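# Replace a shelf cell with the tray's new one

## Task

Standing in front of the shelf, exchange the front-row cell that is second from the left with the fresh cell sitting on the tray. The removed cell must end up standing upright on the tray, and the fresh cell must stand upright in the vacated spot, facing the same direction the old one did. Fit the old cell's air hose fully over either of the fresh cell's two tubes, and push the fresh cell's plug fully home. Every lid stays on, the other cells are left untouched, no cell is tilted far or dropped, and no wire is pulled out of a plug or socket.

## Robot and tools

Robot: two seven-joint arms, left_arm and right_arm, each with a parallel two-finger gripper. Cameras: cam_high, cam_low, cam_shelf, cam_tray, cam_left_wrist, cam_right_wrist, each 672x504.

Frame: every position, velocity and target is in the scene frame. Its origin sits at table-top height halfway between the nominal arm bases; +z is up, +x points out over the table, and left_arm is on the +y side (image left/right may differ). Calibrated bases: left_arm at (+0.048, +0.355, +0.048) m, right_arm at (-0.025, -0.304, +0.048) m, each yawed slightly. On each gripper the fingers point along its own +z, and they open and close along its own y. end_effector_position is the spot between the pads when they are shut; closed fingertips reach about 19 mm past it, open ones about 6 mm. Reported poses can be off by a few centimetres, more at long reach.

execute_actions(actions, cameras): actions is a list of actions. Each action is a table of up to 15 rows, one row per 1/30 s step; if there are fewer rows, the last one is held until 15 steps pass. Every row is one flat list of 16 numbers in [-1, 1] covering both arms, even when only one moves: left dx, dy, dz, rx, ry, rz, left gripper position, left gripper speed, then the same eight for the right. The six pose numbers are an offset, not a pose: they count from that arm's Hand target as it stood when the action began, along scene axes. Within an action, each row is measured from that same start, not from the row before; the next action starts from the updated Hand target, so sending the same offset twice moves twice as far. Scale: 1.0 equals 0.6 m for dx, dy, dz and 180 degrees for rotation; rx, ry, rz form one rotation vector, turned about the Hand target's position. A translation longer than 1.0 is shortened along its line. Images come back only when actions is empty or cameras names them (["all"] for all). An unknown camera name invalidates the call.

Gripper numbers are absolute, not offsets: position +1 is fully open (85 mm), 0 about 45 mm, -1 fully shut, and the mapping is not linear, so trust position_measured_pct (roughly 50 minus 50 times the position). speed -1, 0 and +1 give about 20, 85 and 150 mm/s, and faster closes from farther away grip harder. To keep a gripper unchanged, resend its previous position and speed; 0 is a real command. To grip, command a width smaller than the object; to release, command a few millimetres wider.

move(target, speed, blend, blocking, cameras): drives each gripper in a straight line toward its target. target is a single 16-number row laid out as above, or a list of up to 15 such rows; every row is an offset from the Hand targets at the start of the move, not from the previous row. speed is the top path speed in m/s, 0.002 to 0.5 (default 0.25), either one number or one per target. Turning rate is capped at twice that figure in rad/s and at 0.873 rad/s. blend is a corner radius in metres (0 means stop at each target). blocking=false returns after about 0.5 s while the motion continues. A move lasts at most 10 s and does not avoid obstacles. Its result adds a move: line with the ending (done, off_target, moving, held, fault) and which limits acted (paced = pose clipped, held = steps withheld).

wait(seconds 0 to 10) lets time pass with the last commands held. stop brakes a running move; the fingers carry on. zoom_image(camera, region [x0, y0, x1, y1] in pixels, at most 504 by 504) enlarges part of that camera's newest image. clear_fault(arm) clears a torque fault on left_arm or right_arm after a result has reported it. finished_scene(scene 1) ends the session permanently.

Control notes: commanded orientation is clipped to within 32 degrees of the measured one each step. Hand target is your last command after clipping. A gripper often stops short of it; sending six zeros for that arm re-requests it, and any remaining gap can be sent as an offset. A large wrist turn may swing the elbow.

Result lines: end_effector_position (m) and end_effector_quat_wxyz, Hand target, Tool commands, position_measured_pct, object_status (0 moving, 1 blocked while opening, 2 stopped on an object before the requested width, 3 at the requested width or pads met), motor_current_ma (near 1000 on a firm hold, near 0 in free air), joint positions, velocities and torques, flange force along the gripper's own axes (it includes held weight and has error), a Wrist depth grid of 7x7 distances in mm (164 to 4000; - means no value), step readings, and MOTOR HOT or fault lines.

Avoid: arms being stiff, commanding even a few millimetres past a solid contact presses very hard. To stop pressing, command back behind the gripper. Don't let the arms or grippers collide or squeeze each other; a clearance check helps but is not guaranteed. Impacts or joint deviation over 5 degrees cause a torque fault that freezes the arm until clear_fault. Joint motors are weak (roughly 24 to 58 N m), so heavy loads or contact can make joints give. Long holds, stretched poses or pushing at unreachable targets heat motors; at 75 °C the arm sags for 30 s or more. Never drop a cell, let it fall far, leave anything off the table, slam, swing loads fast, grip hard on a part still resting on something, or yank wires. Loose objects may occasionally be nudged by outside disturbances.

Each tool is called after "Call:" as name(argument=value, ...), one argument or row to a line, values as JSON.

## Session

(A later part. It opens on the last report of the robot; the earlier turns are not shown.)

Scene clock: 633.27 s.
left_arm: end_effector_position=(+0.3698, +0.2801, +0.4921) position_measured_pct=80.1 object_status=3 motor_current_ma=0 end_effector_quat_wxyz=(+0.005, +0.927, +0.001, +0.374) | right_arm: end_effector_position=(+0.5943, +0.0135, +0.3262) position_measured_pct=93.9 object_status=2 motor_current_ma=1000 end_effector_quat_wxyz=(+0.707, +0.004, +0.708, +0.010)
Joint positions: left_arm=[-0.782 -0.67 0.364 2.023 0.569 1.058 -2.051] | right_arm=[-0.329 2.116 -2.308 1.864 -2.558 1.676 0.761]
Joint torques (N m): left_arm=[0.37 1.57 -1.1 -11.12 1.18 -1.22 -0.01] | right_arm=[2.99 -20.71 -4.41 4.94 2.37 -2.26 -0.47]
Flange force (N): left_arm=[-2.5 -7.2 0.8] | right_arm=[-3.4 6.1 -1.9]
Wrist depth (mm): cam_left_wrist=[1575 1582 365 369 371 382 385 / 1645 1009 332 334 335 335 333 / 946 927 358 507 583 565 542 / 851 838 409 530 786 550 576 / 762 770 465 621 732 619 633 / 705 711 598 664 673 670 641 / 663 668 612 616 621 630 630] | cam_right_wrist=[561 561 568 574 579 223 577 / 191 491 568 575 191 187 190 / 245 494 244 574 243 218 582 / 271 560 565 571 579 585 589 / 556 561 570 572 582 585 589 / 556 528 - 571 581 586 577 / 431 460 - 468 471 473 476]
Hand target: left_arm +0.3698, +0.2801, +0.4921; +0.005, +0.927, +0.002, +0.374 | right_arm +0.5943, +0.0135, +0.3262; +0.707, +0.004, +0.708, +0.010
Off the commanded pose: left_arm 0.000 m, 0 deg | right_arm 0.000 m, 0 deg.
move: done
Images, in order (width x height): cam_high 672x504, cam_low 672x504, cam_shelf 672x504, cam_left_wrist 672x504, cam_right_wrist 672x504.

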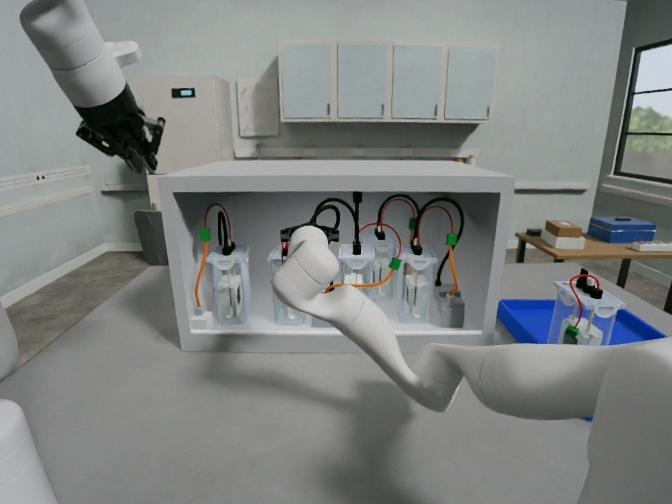

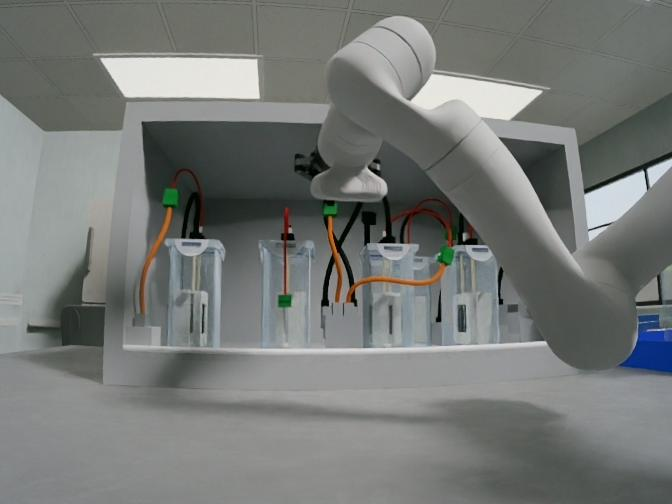

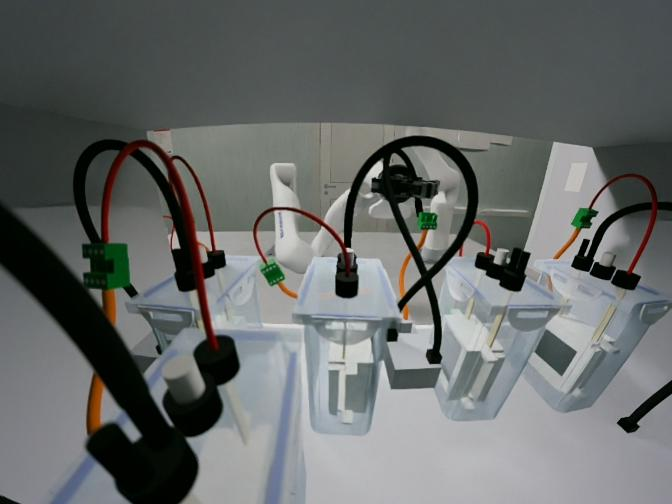

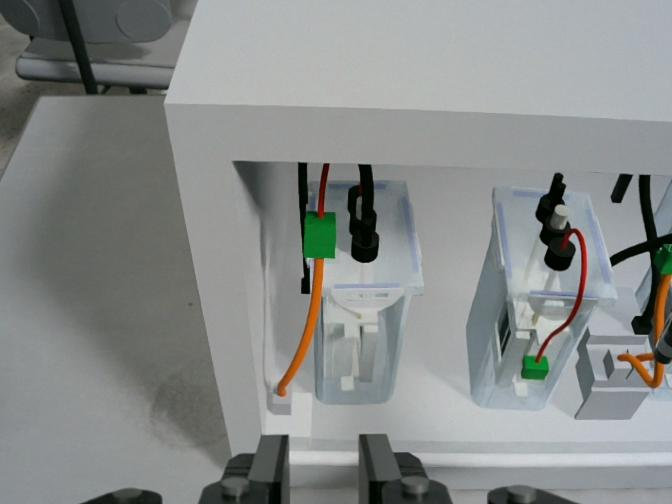

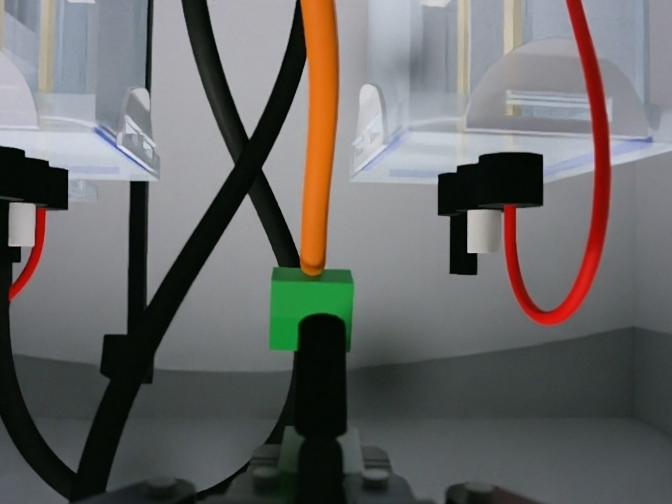

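Call:
zoom_image(
  camera="cam_left_wrist",
  region=[480, 150, 640, 290],
)

Call:
zoom_image(
  camera="cam_right_wrist",
  region=[400, 120, 580, 340],
)

Call:
zoom_image(
  camera="cam_shelf",
  region=[430, 210, 570, 330],
)

Scaled by 3.150.

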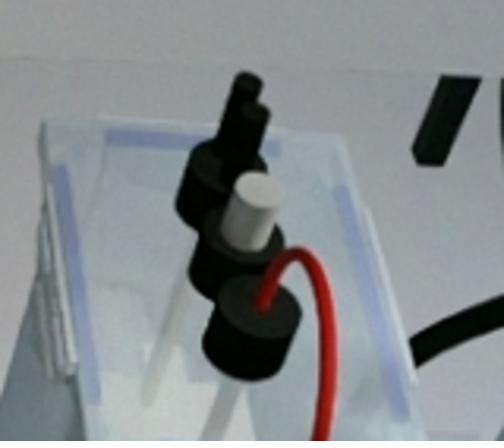

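Scaled by 2.291.

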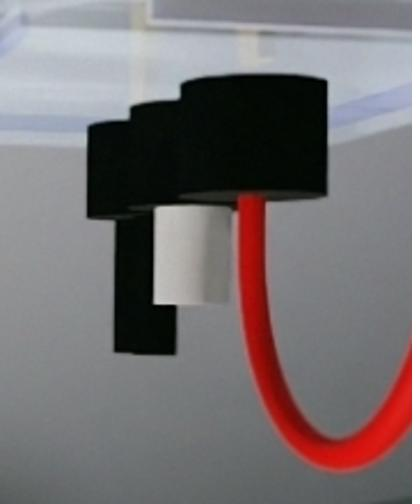

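Scaled by 3.600 from the camera's 672x504 image, which has a finer 960x720 frame.

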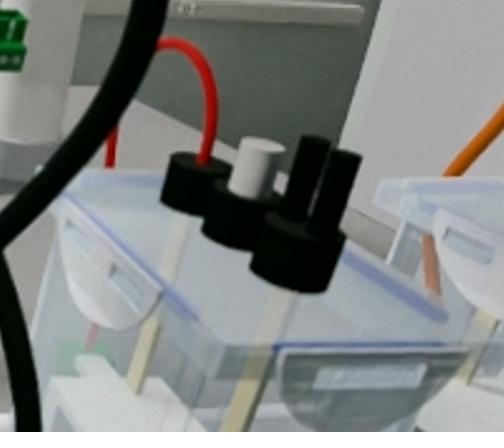

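Call:
move(
  target=[
    [0,0,0,0,0,0,-0.6,-1,0.0,0.03,0.03,0,0,0,-0.95,-1],
    [0,0,0,0,0,0,-0.6,-1,0.05,0.062,0.03,0,0,0,-0.95,-1],
  ],
  speed=0.08,
  cameras=["cam_right_wrist","cam_shelf","cam_left_wrist"],
)

Call:
zoom_image(
  camera="cam_left_wrist",
  region=[440, 100, 672, 320],
)

Call:
zoom_image(
  camera="cam_shelf",
  region=[370, 120, 570, 330],
)

Scene clock: 643.53 s.
left_arm: end_effector_position=(+0.3698, +0.2801, +0.4921) position_measured_pct=80.1 object_status=3 motor_current_ma=0 end_effector_quat_wxyz=(+0.005, +0.927, +0.001, +0.374) | right_arm: end_effector_position=(+0.6243, +0.0507, +0.3442) position_measured_pct=93.9 object_status=2 motor_current_ma=1000 end_effector_quat_wxyz=(+0.707, +0.004, +0.708, +0.010)
Joint positions: left_arm=[-0.782 -0.67 0.364 2.023 0.569 1.058 -2.051] | right_arm=[-0.387 2.039 -2.335 1.693 -2.583 1.611 0.712]
Joint torques (N m): left_arm=[0.33 1.61 -1.11 -11.12 1.13 -1.24 -0.03] | right_arm=[2.98 -22.38 -4.61 5.22 2.47 -2.17 -0.43]
Flange force (N): left_arm=[-2.6 -7.1 0.7] | right_arm=[-2.9 5.7 -1.7]
Wrist depth (mm): cam_left_wrist=[1575 1571 366 368 372 382 385 / 1080 1011 331 332 336 334 335 / 943 926 358 507 581 568 429 / 849 845 410 527 789 552 413 / 765 766 465 623 729 618 391 / 708 709 597 663 671 664 639 / 665 669 612 615 623 627 628] | cam_right_wrist=[458 466 - 181 180 179 508 / 249 534 - 221 184 215 - / 415 534 538 544 212 555 527 / 181 - - 542 549 553 523 / 527 533 539 543 548 554 523 / 525 530 536 542 548 549 520 / 404 405 - 415 419 422 425]
Hand target: left_arm +0.3698, +0.2801, +0.4921; +0.005, +0.927, +0.001, +0.374 | right_arm +0.6243, +0.0507, +0.3442; +0.707, +0.004, +0.708, +0.010
Off the commanded pose: left_arm 0.000 m, 0 deg | right_arm 0.000 m, 0 deg.
move: done
Images, in order (width x height): cam_shelf 672x504, cam_left_wrist 672x504, cam_right_wrist 672x504.

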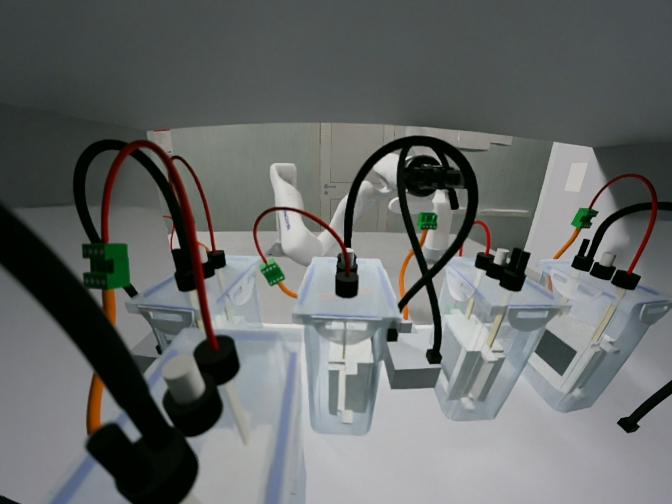

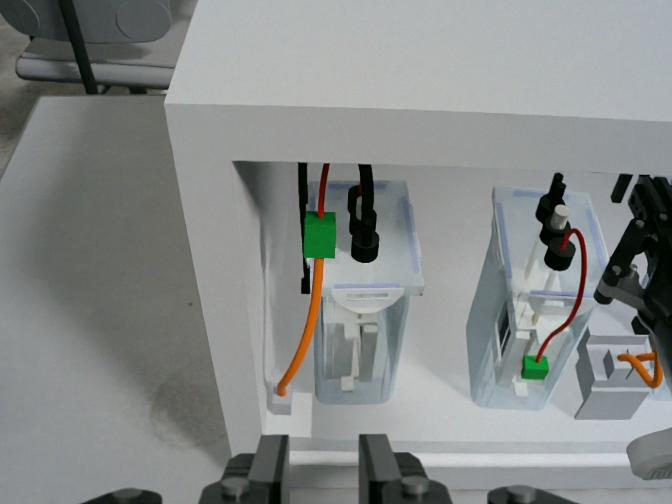

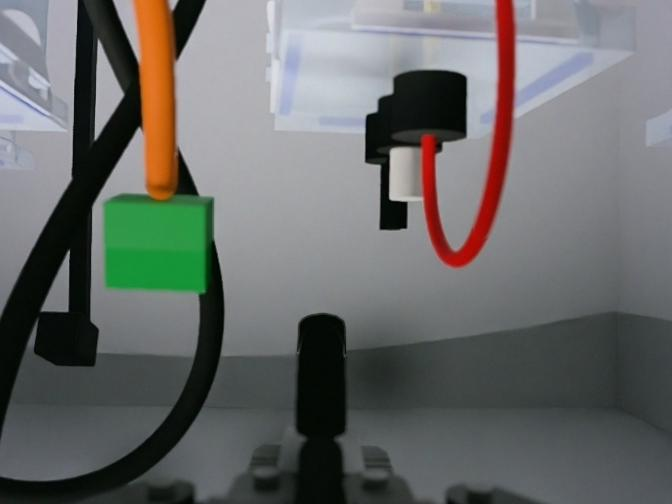

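Scaled by 2.172.

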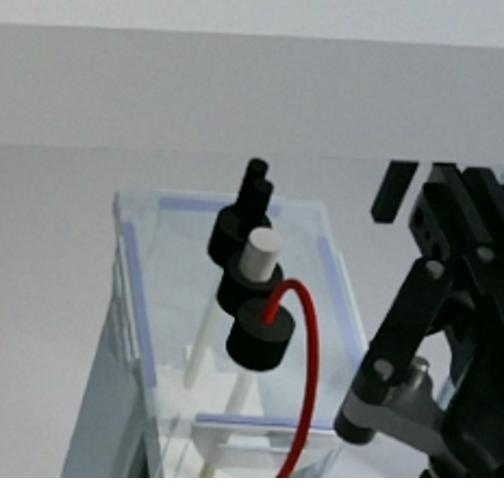

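Scaled by 2.400 from the camera's 672x504 image, which has a finer 960x720 frame.

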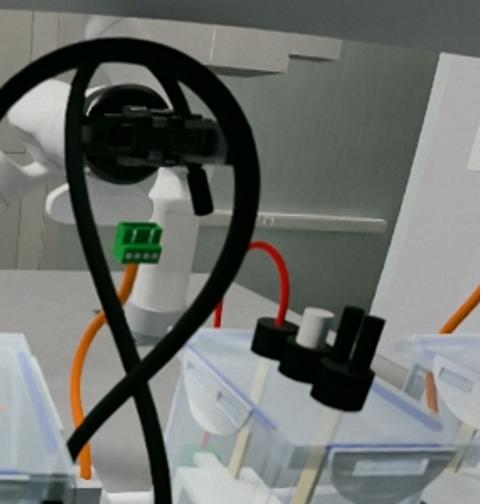

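Call:
move(
  target=[
    [0,0,0,0,0,0,-0.6,-1,0.12,0.01,0.0,0,0,0,-0.95,-1],
  ],
  speed=0.08,
  cameras=["cam_right_wrist","cam_shelf","cam_left_wrist"],
)

Call:
zoom_image(
  camera="cam_left_wrist",
  region=[480, 130, 672, 300],
)

Call:
zoom_image(
  camera="cam_shelf",
  region=[410, 150, 570, 310],
)

Scene clock: 648.07 s.
left_arm: end_effector_position=(+0.3698, +0.2801, +0.4921) position_measured_pct=80.1 object_status=3 motor_current_ma=0 end_effector_quat_wxyz=(+0.005, +0.927, +0.001, +0.374) | right_arm: end_effector_position=(+0.6963, +0.0566, +0.3442) position_measured_pct=93.9 object_status=2 motor_current_ma=1000 end_effector_quat_wxyz=(+0.707, +0.004, +0.708, +0.010)
Joint positions: left_arm=[-0.782 -0.67 0.364 2.023 0.569 1.058 -2.051] | right_arm=[-0.361 1.989 -2.362 1.473 -2.632 1.419 0.641]
Joint torques (N m): left_arm=[0.38 1.56 -1.2 -11.21 1.17 -1.23 -0.05] | right_arm=[2.94 -24.46 -4.56 6.37 2.54 -1.99 -0.45]
Flange force (N): left_arm=[-2.6 -6.9 1.2] | right_arm=[-2.4 6.2 0.0]
Wrist depth (mm): cam_left_wrist=[1564 1575 366 369 372 383 385 / 1069 1011 331 332 335 335 335 / 943 925 359 505 583 432 418 / 852 846 408 529 781 549 392 / 766 768 465 620 733 619 383 / 707 712 597 665 677 664 620 / 664 668 611 616 619 628 627] | cam_right_wrist=[460 - - - - - - / 461 - 469 - - - 488 / 462 - 469 - 478 485 486 / - - 470 474 477 484 487 / - - 470 475 478 484 488 / 459 462 470 473 478 483 486 / 408 412 444 418 422 426 429]
Hand target: left_arm +0.3698, +0.2801, +0.4921; +0.005, +0.927, +0.001, +0.374 | right_arm +0.6963, +0.0567, +0.3442; +0.707, +0.004, +0.708, +0.010
Off the commanded pose: left_arm 0.000 m, 0 deg | right_arm 0.000 m, 0 deg.
move: done
Images, in order (width x height): cam_shelf 672x504, cam_left_wrist 672x504, cam_right_wrist 672x504.

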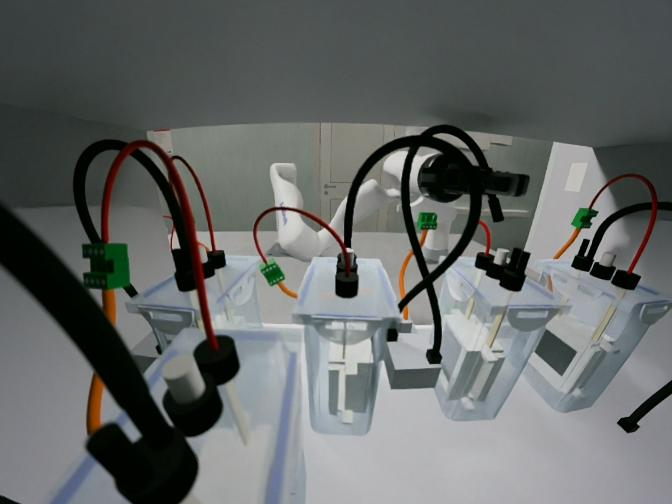

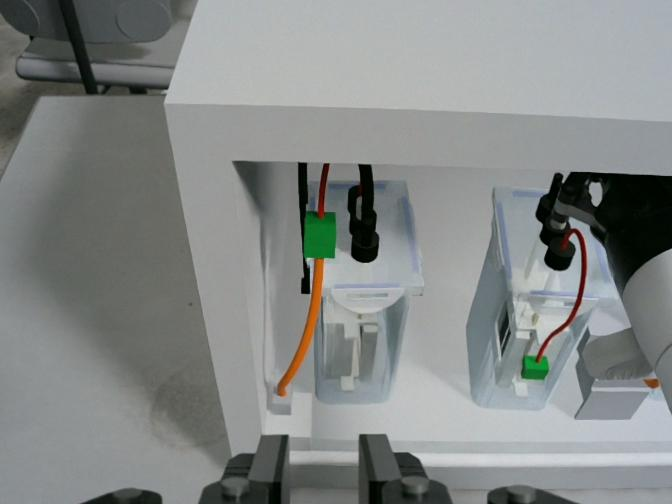

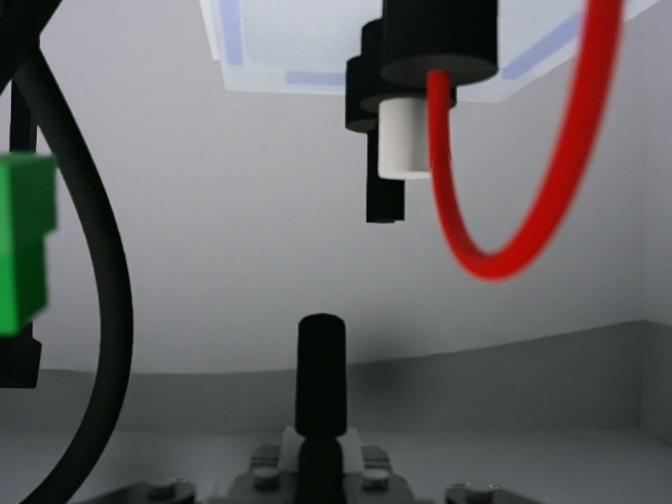

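Scaled by 2.625.

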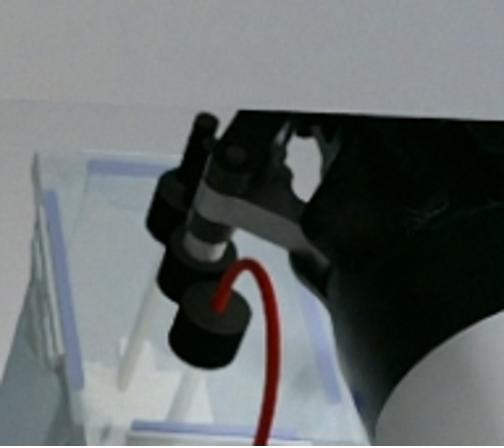

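Scaled by 3.150 from the camera's 672x504 image, which has a finer 960x720 frame.

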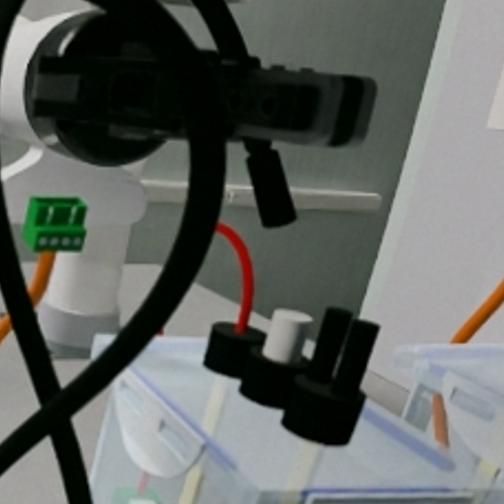

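Call:
zoom_image(
  camera="cam_right_wrist",
  region=[330, 100, 450, 240],
)

Call:
zoom_image(
  camera="cam_shelf",
  region=[470, 190, 540, 300],
)

Scaled by 3.600.

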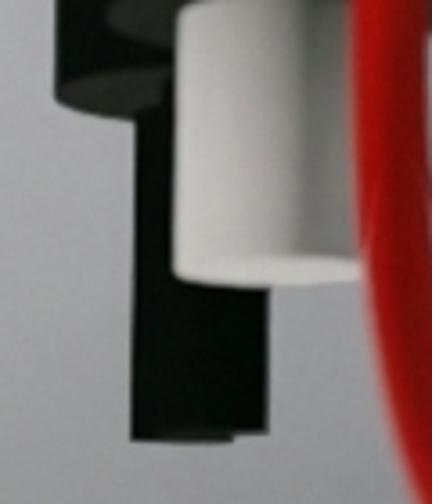

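Scaled by 4.582 from the camera's 672x504 image, which has a finer 960x720 frame.

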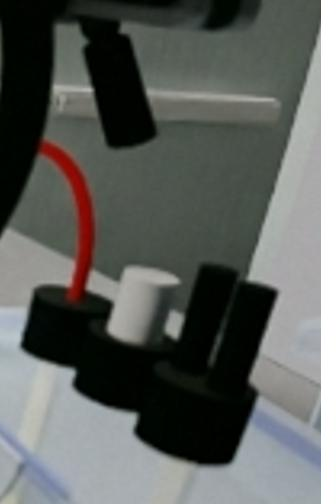

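Call:
move(
  target=[
    [0,0,0,0,0,0,-0.6,-1,0.058,0.028,0.0,0,0,0,-0.95,-1],
  ],
  speed=0.05,
  cameras=["cam_right_wrist","cam_shelf","cam_left_wrist"],
)

Call:
zoom_image(
  camera="cam_right_wrist",
  region=[270, 80, 470, 440],
)

Call:
zoom_image(
  camera="cam_shelf",
  region=[460, 170, 550, 300],
)

Scene clock: 654.63 s.
left_arm: end_effector_position=(+0.3698, +0.2801, +0.4921) position_measured_pct=80.1 object_status=3 motor_current_ma=0 end_effector_quat_wxyz=(+0.005, +0.927, +0.001, +0.374) | right_arm: end_effector_position=(+0.7311, +0.0735, +0.3441) position_measured_pct=93.9 object_status=2 motor_current_ma=1000 end_effector_quat_wxyz=(+0.707, +0.004, +0.708, +0.010)
Joint positions: left_arm=[-0.782 -0.67 0.364 2.023 0.569 1.058 -2.051] | right_arm=[-0.386 1.944 -2.37 1.312 -2.636 1.319 0.586]
Joint torques (N m): left_arm=[0.38 1.63 -1.08 -11.18 1.12 -1.18 -0.06] | right_arm=[2.97 -25.72 -4.39 6.75 2.55 -1.87 -0.36]
Flange force (N): left_arm=[-2.8 -7.1 1.0] | right_arm=[-2.2 6.2 0.2]
Wrist depth (mm): cam_left_wrist=[1571 1571 367 369 372 382 385 / 1073 1002 332 333 335 335 335 / 943 925 358 507 581 455 391 / 848 842 410 527 787 552 382 / 765 770 464 621 733 621 368 / 706 711 596 662 676 666 639 / 664 668 614 615 620 626 629] | cam_right_wrist=[- - - - - - - / - 431 - 437 - - 450 / - 431 433 438 - 444 450 / 426 431 433 436 441 444 450 / 425 - 434 437 440 444 448 / 424 429 433 437 439 443 446 / 412 414 - 422 425 426 431]
Hand target: left_arm +0.3698, +0.2801, +0.4921; +0.005, +0.927, +0.001, +0.374 | right_arm +0.7311, +0.0735, +0.3442; +0.707, +0.004, +0.708, +0.010
Off the commanded pose: left_arm 0.000 m, 0 deg | right_arm 0.000 m, 0 deg.
move: done
Images, in order (width x height): cam_shelf 672x504, cam_left_wrist 672x504, cam_right_wrist 672x504.

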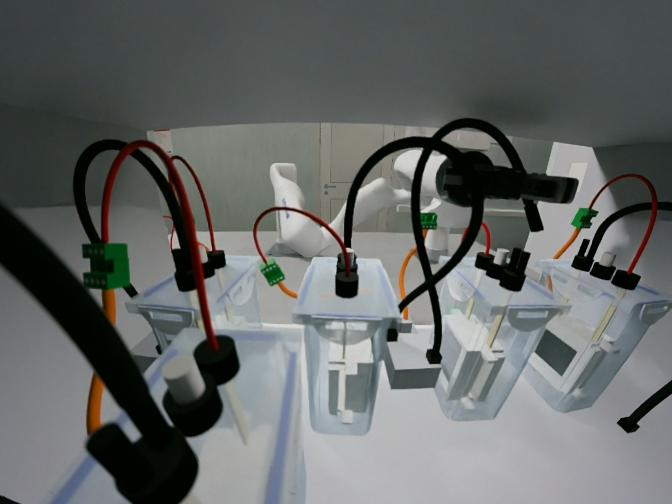

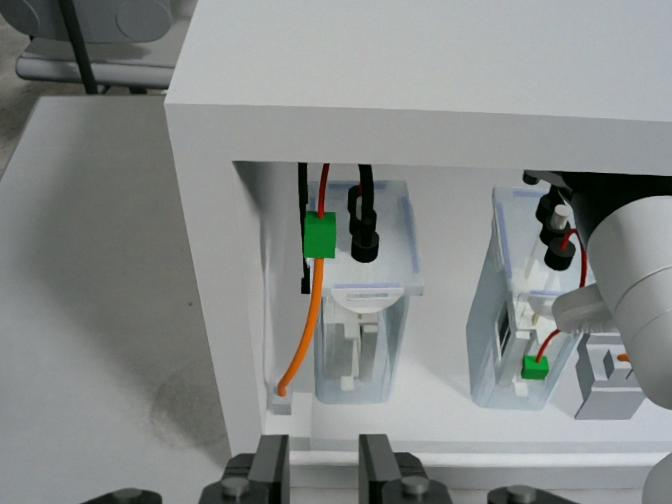

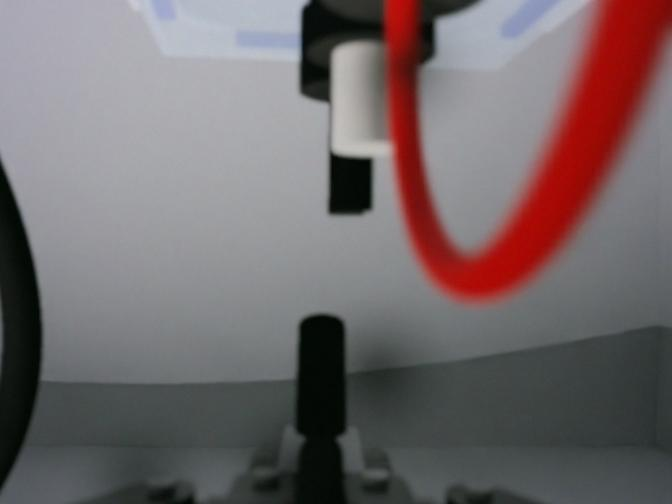

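Scaled by 1.400.

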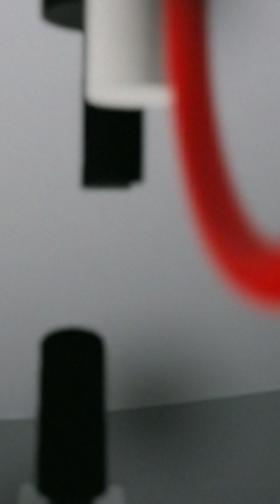

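Scaled by 3.877 from the camera's 672x504 image, which has a finer 960x720 frame.

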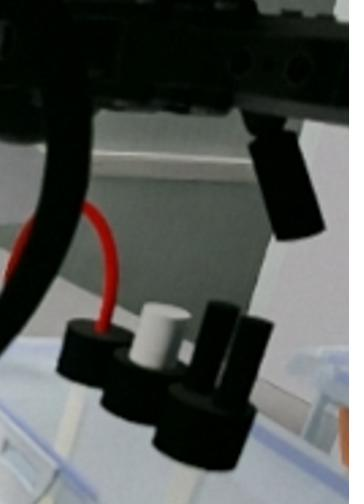

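Call:
zoom_image(
  camera="cam_right_wrist",
  region=[270, 300, 370, 504],
)

Call:
zoom_image(
  camera="cam_shelf",
  region=[500, 150, 570, 250],
)

Scaled by 2.471.

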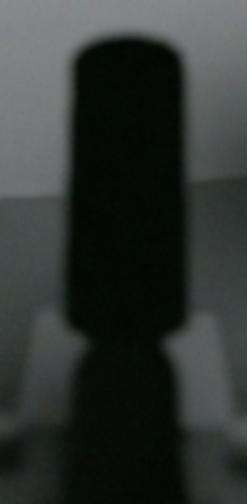

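Scaled by 5.040 from the camera's 672x504 image, which has a finer 960x720 frame.

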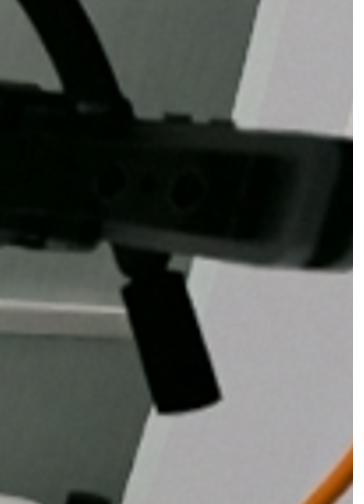

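Call:
move(
  target=[
    [0.05,0,0,0,0,0,-0.6,-1,-0.178,-0.038,0.0,0,0,0,-0.95,-1],
    [0.083,0,0,-0.0455,-0.3545,-0.532,0,0,-0.385,-0.072,0.03,0,0,0,-0.95,-1],
  ],
  speed=[0.1,0.15],
  cameras=["cam_high","cam_right_wrist","cam_shelf","cam_left_wrist","cam_low"],
)

Scene clock: 680.60 s.
left_arm: end_effector_position=(+0.4196, +0.2801, +0.4920) position_measured_pct=49.8 object_status=0 motor_current_ma=0 end_effector_quat_wxyz=(-0.322, -0.321, +0.630, -0.630) | right_arm: end_effector_position=(+0.5001, +0.0303, +0.3622) position_measured_pct=93.9 object_status=2 motor_current_ma=1000 end_effector_quat_wxyz=(+0.707, +0.004, +0.708, +0.010)
Joint positions: left_arm=[-0.525 0.513 -0.181 1.784 1.155 2.1 -4.631] | right_arm=[-0.488 2.034 -2.284 2.016 -2.461 1.977 0.881]
Joint torques (N m): left_arm=[0.31 -16.29 2.69 -5.61 1.84 2.72 -0.04] | right_arm=[2.29 -20.46 -3.87 3.61 2.28 -2.87 -0.43]
Flange force (N): left_arm=[-2.2 3.4 -0.6] | right_arm=[-2.2 4.9 -1.7]
Wrist depth (mm): cam_left_wrist=[2947 3565 3663 3684 3684 3623 3603 / 3603 3623 3663 3282 3623 3725 3643 / 3643 3663 3299 3663 3704 3725 3684 / 3643 3725 3663 3266 3704 3584 3746 / 3663 3789 3704 3789 2921 3746 392 / 3603 3643 3490 2883 3684 390 368 / 3643 790 662 2870 991 365 368] | cam_right_wrist=[280 656 322 670 279 681 624 / 303 363 315 326 305 323 368 / 339 653 268 668 676 680 594 / 645 653 657 667 672 683 590 / 651 651 658 666 672 679 590 / 460 426 192 470 516 520 517 / 345 345 176 373 352 354 355]
Hand target: left_arm +0.4196, +0.2801, +0.4920; -0.322, -0.321, +0.630, -0.630 | right_arm +0.5001, +0.0303, +0.3622; +0.707, +0.004, +0.708, +0.010
Off the commanded pose: left_arm 0.000 m, 0 deg | right_arm 0.000 m, 0 deg.
joint sent to its limit (left arm) — joint 6 (wrist pitch), upper limit. The joint targets still meet the commanded pose.
move: done
Images, in order (width x height): cam_high 672x504, cam_low 672x504, cam_shelf 672x504, cam_left_wrist 672x504, cam_right_wrist 672x504.

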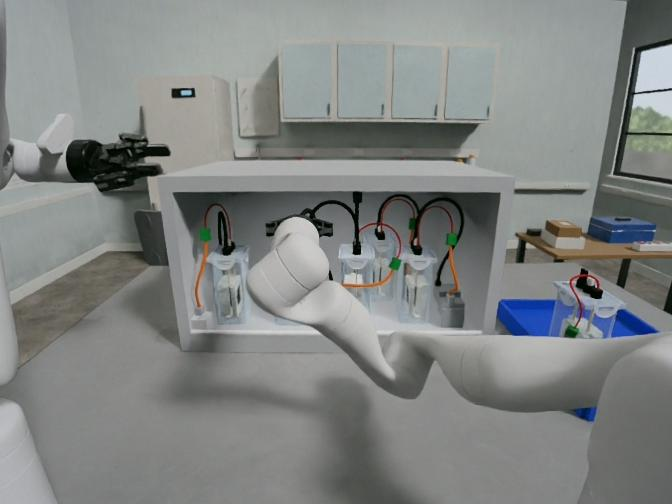

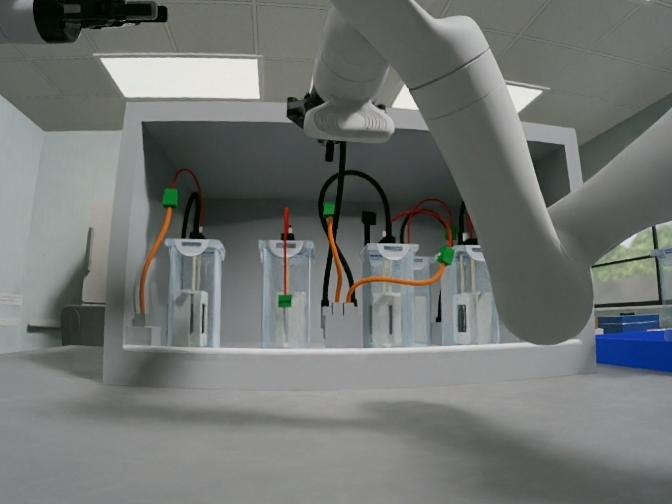

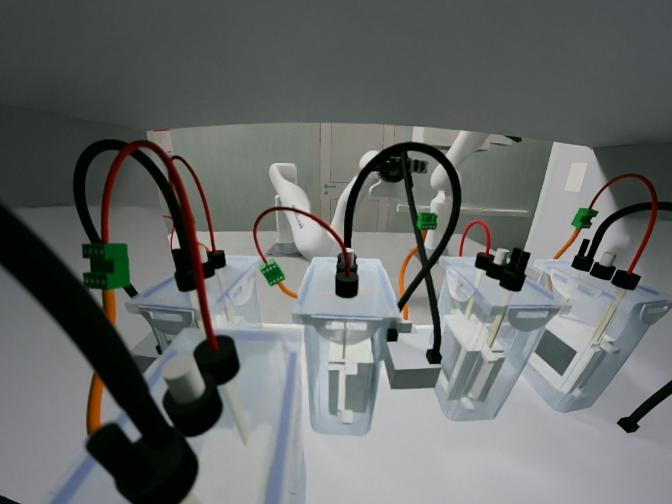

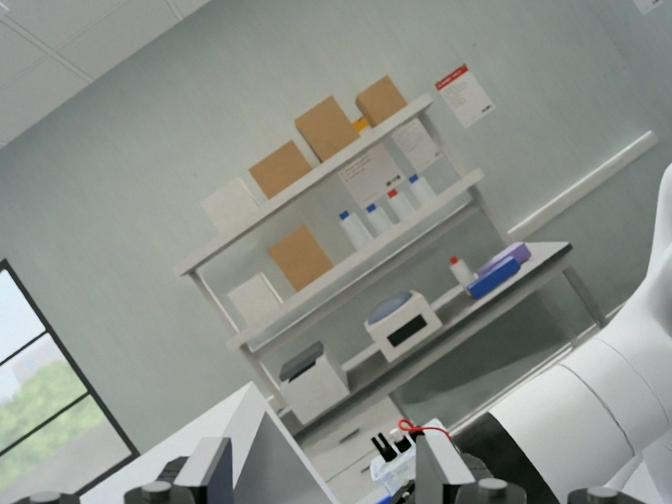

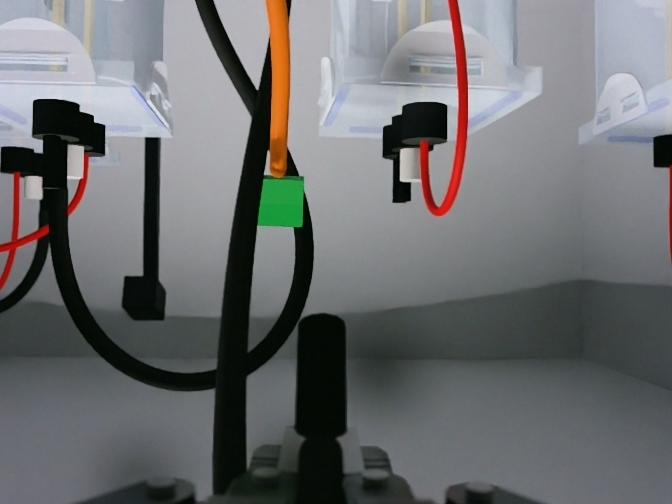

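Call:
move(
  target=[
    [0.1317,-0.1,-0.1,0,0,0,0,0,0,0,0,0,0,0,-0.95,-1],
    [0.1317,-0.1917,-0.272,0,0,0,0,0,0,0,0,0,0,0,-0.95,-1],
  ],
  speed=0.15,
  blend=0.03,
  cameras=["cam_high","cam_left_wrist","cam_low"],
)

Scene clock: 684.57 s.
left_arm: end_effector_position=(+0.4987, +0.1651, +0.3289) position_measured_pct=49.8 object_status=3 motor_current_ma=0 end_effector_quat_wxyz=(-0.322, -0.321, +0.630, -0.630) | right_arm: end_effector_position=(+0.5001, +0.0303, +0.3622) position_measured_pct=93.9 object_status=2 motor_current_ma=1000 end_effector_quat_wxyz=(+0.707, +0.004, +0.708, +0.010)
Joint positions: left_arm=[-0.28 0.862 -0.098 1.793 1.322 1.781 -4.888] | right_arm=[-0.488 2.034 -2.284 2.016 -2.461 1.977 0.881]
Joint torques (N m): left_arm=[0.36 -19.7 3.92 -3.89 1.48 3.14 -0.02] | right_arm=[2.35 -20.51 -3.86 3.67 2.22 -2.9 -0.39]
Flange force (N): left_arm=[-1.0 3.4 -1.2] | right_arm=[-2.1 5.2 -1.8]
Wrist depth (mm): cam_left_wrist=[3299 3508 3508 3584 3508 259 249 / 3546 3584 3546 3142 266 246 248 / 3584 3603 3128 3584 241 249 260 / 3490 579 713 240 223 - 284 / 280 716 270 264 1188 1295 476 / 718 713 717 718 886 936 447 / 715 721 723 718 888 834 670] | cam_right_wrist=[280 656 320 668 279 679 623 / 303 362 315 327 306 322 368 / 339 654 268 667 675 680 591 / 646 653 662 668 672 678 590 / 649 651 660 665 672 678 589 / 461 428 192 470 518 519 516 / 345 346 176 373 352 354 355]
Hand target: left_arm +0.4987, +0.1651, +0.3289; -0.322, -0.321, +0.630, -0.630 | right_arm +0.5001, +0.0303, +0.3622; +0.707, +0.004, +0.708, +0.010
Off the commanded pose: left_arm 0.000 m, 0 deg | right_arm 0.000 m, 0 deg.
move: done
Images, in order (width x height): cam_high 672x504, cam_low 672x504, cam_left_wrist 672x504.

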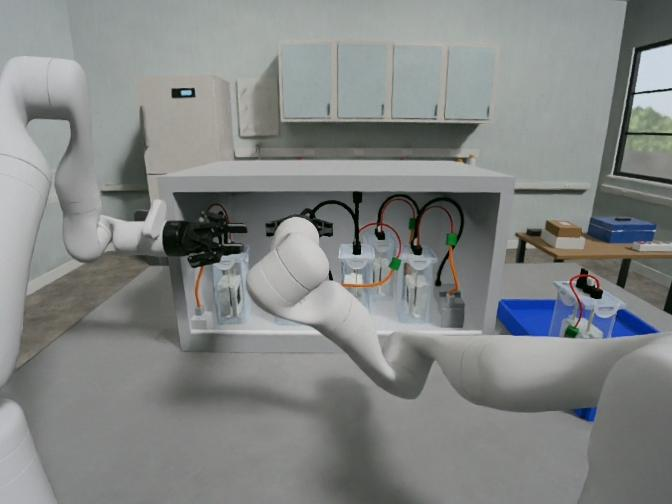

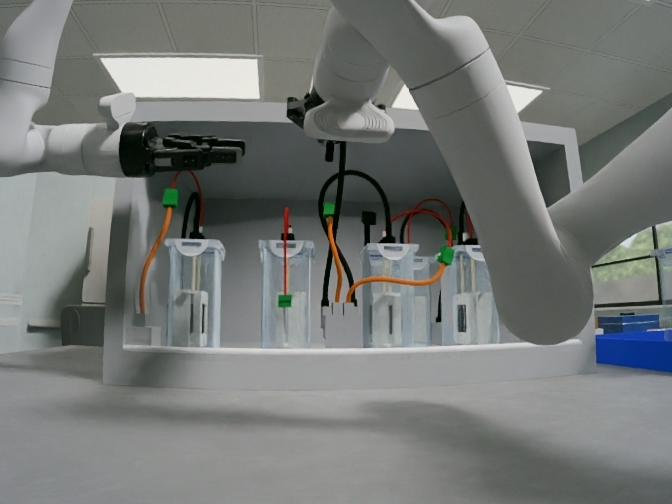

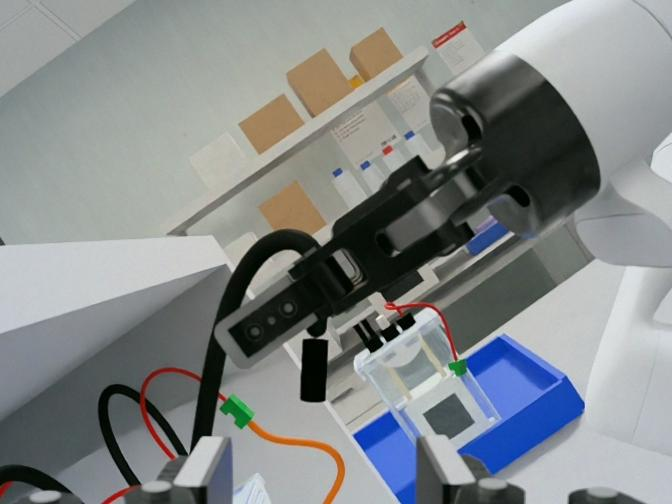

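Call:
move(
  target=[0.006,-0.12,0.0045,0,0,0,-0.55,-1,0,0,0,0,0,0,-0.95,-1],
  speed=0.1,
  cameras=["cam_left_wrist"],
)

Scene clock: 693.10 s.
left_arm: end_effector_position=(+0.5022, +0.0931, +0.3316) position_measured_pct=77.5 object_status=0 motor_current_ma=0 end_effector_quat_wxyz=(-0.322, -0.321, +0.630, -0.630) | right_arm: end_effector_position=(+0.5001, +0.0303, +0.3622) position_measured_pct=93.9 object_status=2 motor_current_ma=1000 end_effector_quat_wxyz=(+0.707, +0.004, +0.708, +0.010)
Joint positions: left_arm=[-0.158 0.844 -0.048 1.83 1.442 1.676 -4.88] | right_arm=[-0.488 2.034 -2.284 2.016 -2.461 1.977 0.881]
Joint torques (N m): left_arm=[0.24 -19.73 4.24 -4.32 1.54 3.11 0.03] | right_arm=[2.25 -20.45 -3.75 3.69 2.2 -2.88 -0.44]
Flange force (N): left_arm=[-1.1 3.5 -1.4] | right_arm=[-2.4 5.0 -1.6]
Wrist depth (mm): cam_left_wrist=[3266 3490 3400 3418 3471 185 174 / 3490 3508 3546 3250 - 173 171 / 3366 3565 3084 3453 - 170 182 / 3508 3128 3098 - - - 205 / 256 614 196 179 - 1114 981 / 642 639 194 202 810 911 421 / 643 645 - 645 812 768 687] | cam_right_wrist=[280 655 321 668 279 680 623 / 303 364 315 326 305 322 368 / 339 657 267 671 675 681 592 / 647 656 659 665 675 680 590 / 648 651 657 670 672 - - / 460 427 192 472 - - - / 344 346 176 372 - 332 -]
Hand target: left_arm +0.5022, +0.0931, +0.3316; -0.322, -0.321, +0.630, -0.630 | right_arm +0.5001, +0.0303, +0.3622; +0.707, +0.004, +0.708, +0.010
Off the commanded pose: left_arm 0.000 m, 0 deg | right_arm 0.000 m, 0 deg.
move: done
Images, in order (width x height): cam_left_wrist 672x504.

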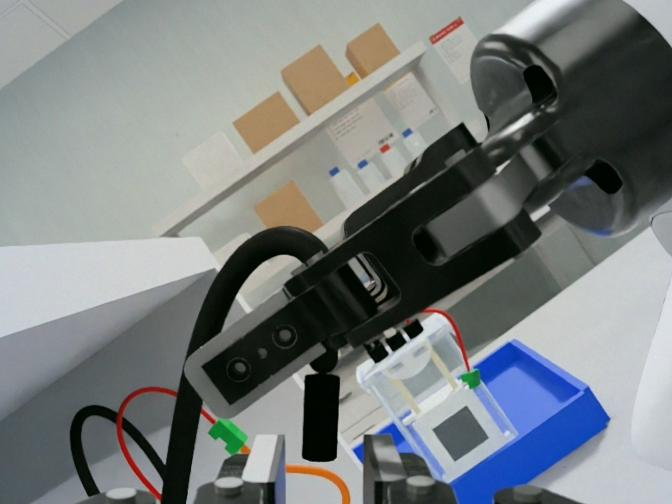

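Call:
move(
  target=[0.003,-0.08,-0.0015,0,0,0,-0.55,-1,0,0,0,0,0,0,-0.95,-1],
  speed=0.06,
  cameras=["cam_left_wrist","cam_high"],
)

Scene clock: 695.60 s.
left_arm: end_effector_position=(+0.5041, +0.0451, +0.3307) position_measured_pct=77.5 object_status=3 motor_current_ma=0 end_effector_quat_wxyz=(-0.322, -0.321, +0.630, -0.630) | right_arm: end_effector_position=(+0.5001, +0.0303, +0.3622) position_measured_pct=93.9 object_status=2 motor_current_ma=1000 end_effector_quat_wxyz=(+0.707, +0.004, +0.708, +0.010)
Joint positions: left_arm=[-0.076 0.845 -0.013 1.834 1.524 1.606 -4.877] | right_arm=[-0.488 2.034 -2.284 2.016 -2.461 1.977 0.881]
Joint torques (N m): left_arm=[0.42 -19.9 4.52 -4.39 1.53 3.09 -0.05] | right_arm=[2.33 -20.57 -3.74 3.73 2.24 -2.92 -0.41]
Flange force (N): left_arm=[-1.5 2.4 -1.9] | right_arm=[-2.2 5.2 -1.6]
Wrist depth (mm): cam_left_wrist=[3366 3400 3418 3435 - - - / 3349 3383 3453 3041 3508 - - / 3400 3490 3041 - - - - / 324 537 174 - - - - / 268 595 - - - - - / 598 - - - - 841 775 / 597 - - - 981 721 699] | cam_right_wrist=[280 656 322 670 279 680 623 / 303 364 315 326 305 322 367 / 339 655 268 670 674 681 621 / 651 654 660 668 670 - - / 647 652 207 - - - - / 462 427 187 - - - - / 345 346 176 349 - - -]
Hand target: left_arm +0.5041, +0.0451, +0.3307; -0.322, -0.321, +0.630, -0.630 | right_arm +0.5001, +0.0303, +0.3622; +0.707, +0.004, +0.708, +0.010
Off the commanded pose: left_arm 0.000 m, 0 deg | right_arm 0.000 m, 0 deg.
move: done
Images, in order (width x height): cam_high 672x504, cam_left_wrist 672x504.

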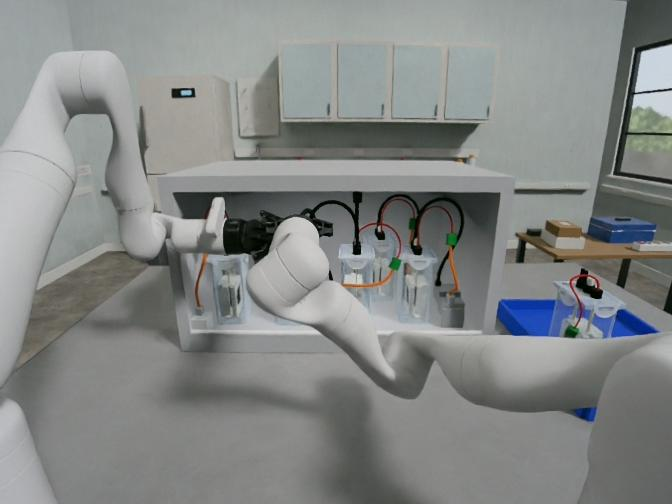

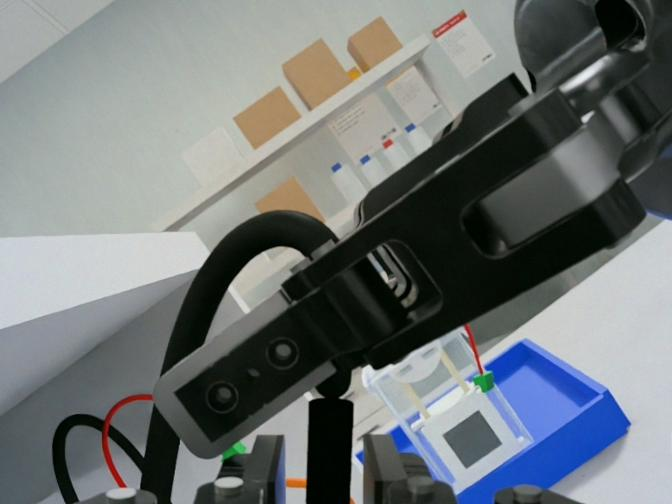

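Call:
move(
  target=[0.0,0,0,0,0,0,-0.9,-1,0,0,0,0,0,0,-0.95,-1],
  speed=0.06,
)

Call:
wait(
  seconds=0.8,
  cameras=["cam_left_wrist","cam_right_wrist"],
)

Scene clock: 698.20 s.
left_arm: end_effector_position=(+0.5041, +0.0451, +0.3306) position_measured_pct=90.5 object_status=0 motor_current_ma=1000 end_effector_quat_wxyz=(-0.322, -0.321, +0.630, -0.630) | right_arm: end_effector_position=(+0.5001, +0.0303, +0.3622) position_measured_pct=93.9 object_status=2 motor_current_ma=1000 end_effector_quat_wxyz=(+0.707, +0.004, +0.708, +0.010)
Joint positions: left_arm=[-0.076 0.845 -0.013 1.834 1.524 1.606 -4.877] | right_arm=[-0.488 2.034 -2.284 2.016 -2.461 1.977 0.881]
Joint torques (N m): left_arm=[-0.01 -21.22 5.11 -5.93 3.21 3.37 0.2] | right_arm=[-0.4 -18.69 -2.13 4.12 1.21 -2.59 -0.45]
Flange force (N): left_arm=[-1.5 8.5 -4.0] | right_arm=[-5.6 2.8 3.0]
Wrist depth (mm): cam_left_wrist=[3349 3366 3400 3453 - - - / 3332 3418 3383 3028 - - - / 3435 3349 3014 - - - - / 327 541 171 - - - - / 268 594 - - - - - / 596 - - - - 839 776 / 597 599 - - - 728 700] | cam_right_wrist=[280 654 320 669 278 678 625 / 305 356 315 329 305 324 367 / 364 655 268 666 677 679 624 / 497 653 661 665 670 - - / 651 650 211 - - - - / 458 424 187 - - - - / 344 345 176 349 - - -]
Hand target: left_arm +0.5041, +0.0451, +0.3307; -0.322, -0.321, +0.630, -0.630 | right_arm +0.5001, +0.0303, +0.3622; +0.707, +0.004, +0.708, +0.010
Off the commanded pose: left_arm 0.000 m, 0 deg | right_arm 0.000 m, 0 deg.
move: done

Scene clock: 699.00 s.
left_arm: end_effector_position=(+0.5041, +0.0451, +0.3306) position_measured_pct=90.5 object_status=2 motor_current_ma=1000 end_effector_quat_wxyz=(-0.322, -0.321, +0.630, -0.630) | right_arm: end_effector_position=(+0.5001, +0.0303, +0.3622) position_measured_pct=93.9 object_status=2 motor_current_ma=1000 end_effector_quat_wxyz=(+0.707, +0.004, +0.708, +0.010)
Joint positions: left_arm=[-0.076 0.845 -0.013 1.834 1.524 1.606 -4.877] | right_arm=[-0.488 2.034 -2.284 2.016 -2.461 1.977 0.881]
Joint torques (N m): left_arm=[-0.03 -21.22 5.05 -5.93 3.23 3.36 0.12] | right_arm=[-0.39 -18.72 -2.11 4.12 1.21 -2.61 -0.44]
Flange force (N): left_arm=[-1.4 8.2 -4.0] | right_arm=[-5.5 2.8 2.9]
Wrist depth (mm): cam_left_wrist=[3349 3400 3400 3366 - - - / 3383 3400 3471 2987 - - - / 3435 3383 3070 - - - - / 326 543 171 - - - - / 267 595 - - - - - / 595 - - - - 837 775 / 596 600 - - - 723 702] | cam_right_wrist=[280 658 320 670 278 681 625 / 304 356 315 328 305 325 369 / 365 659 267 667 674 678 621 / 496 653 660 665 672 - - / 648 655 211 - - - - / 460 425 187 - - - - / 343 344 176 348 - - -]
Hand target: left_arm +0.5041, +0.0451, +0.3307; -0.322, -0.321, +0.630, -0.630 | right_arm +0.5001, +0.0303, +0.3622; +0.707, +0.004, +0.708, +0.010
Tool commands: left_gripper/position=-0.9 left_gripper/speed=-1.0 right_gripper/position=-0.95 right_gripper/speed=-1.0
Off the commanded pose: left_arm 0.000 m, 0 deg | right_arm 0.000 m, 0 deg.
wait: 0.80 s; at rest by 0.17 s
Images, in order (width x height): cam_left_wrist 672x504, cam_right_wrist 672x504.

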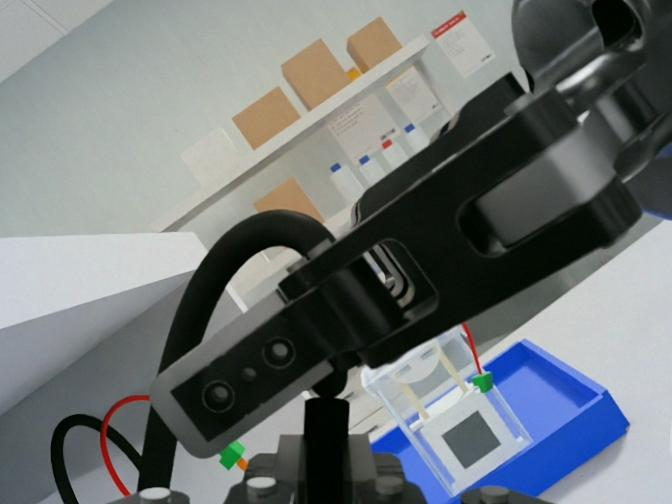

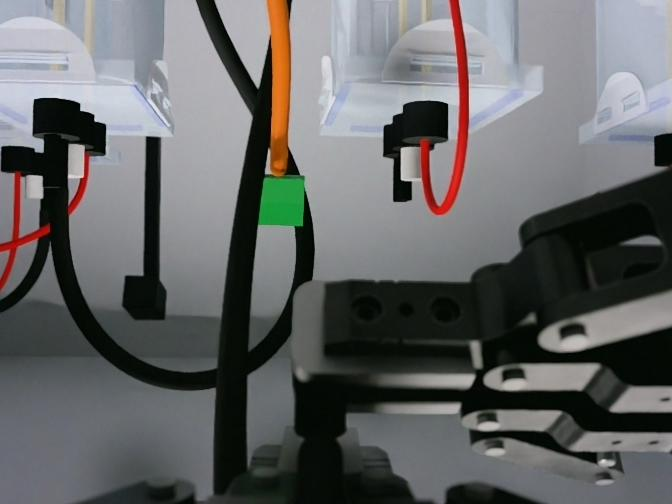

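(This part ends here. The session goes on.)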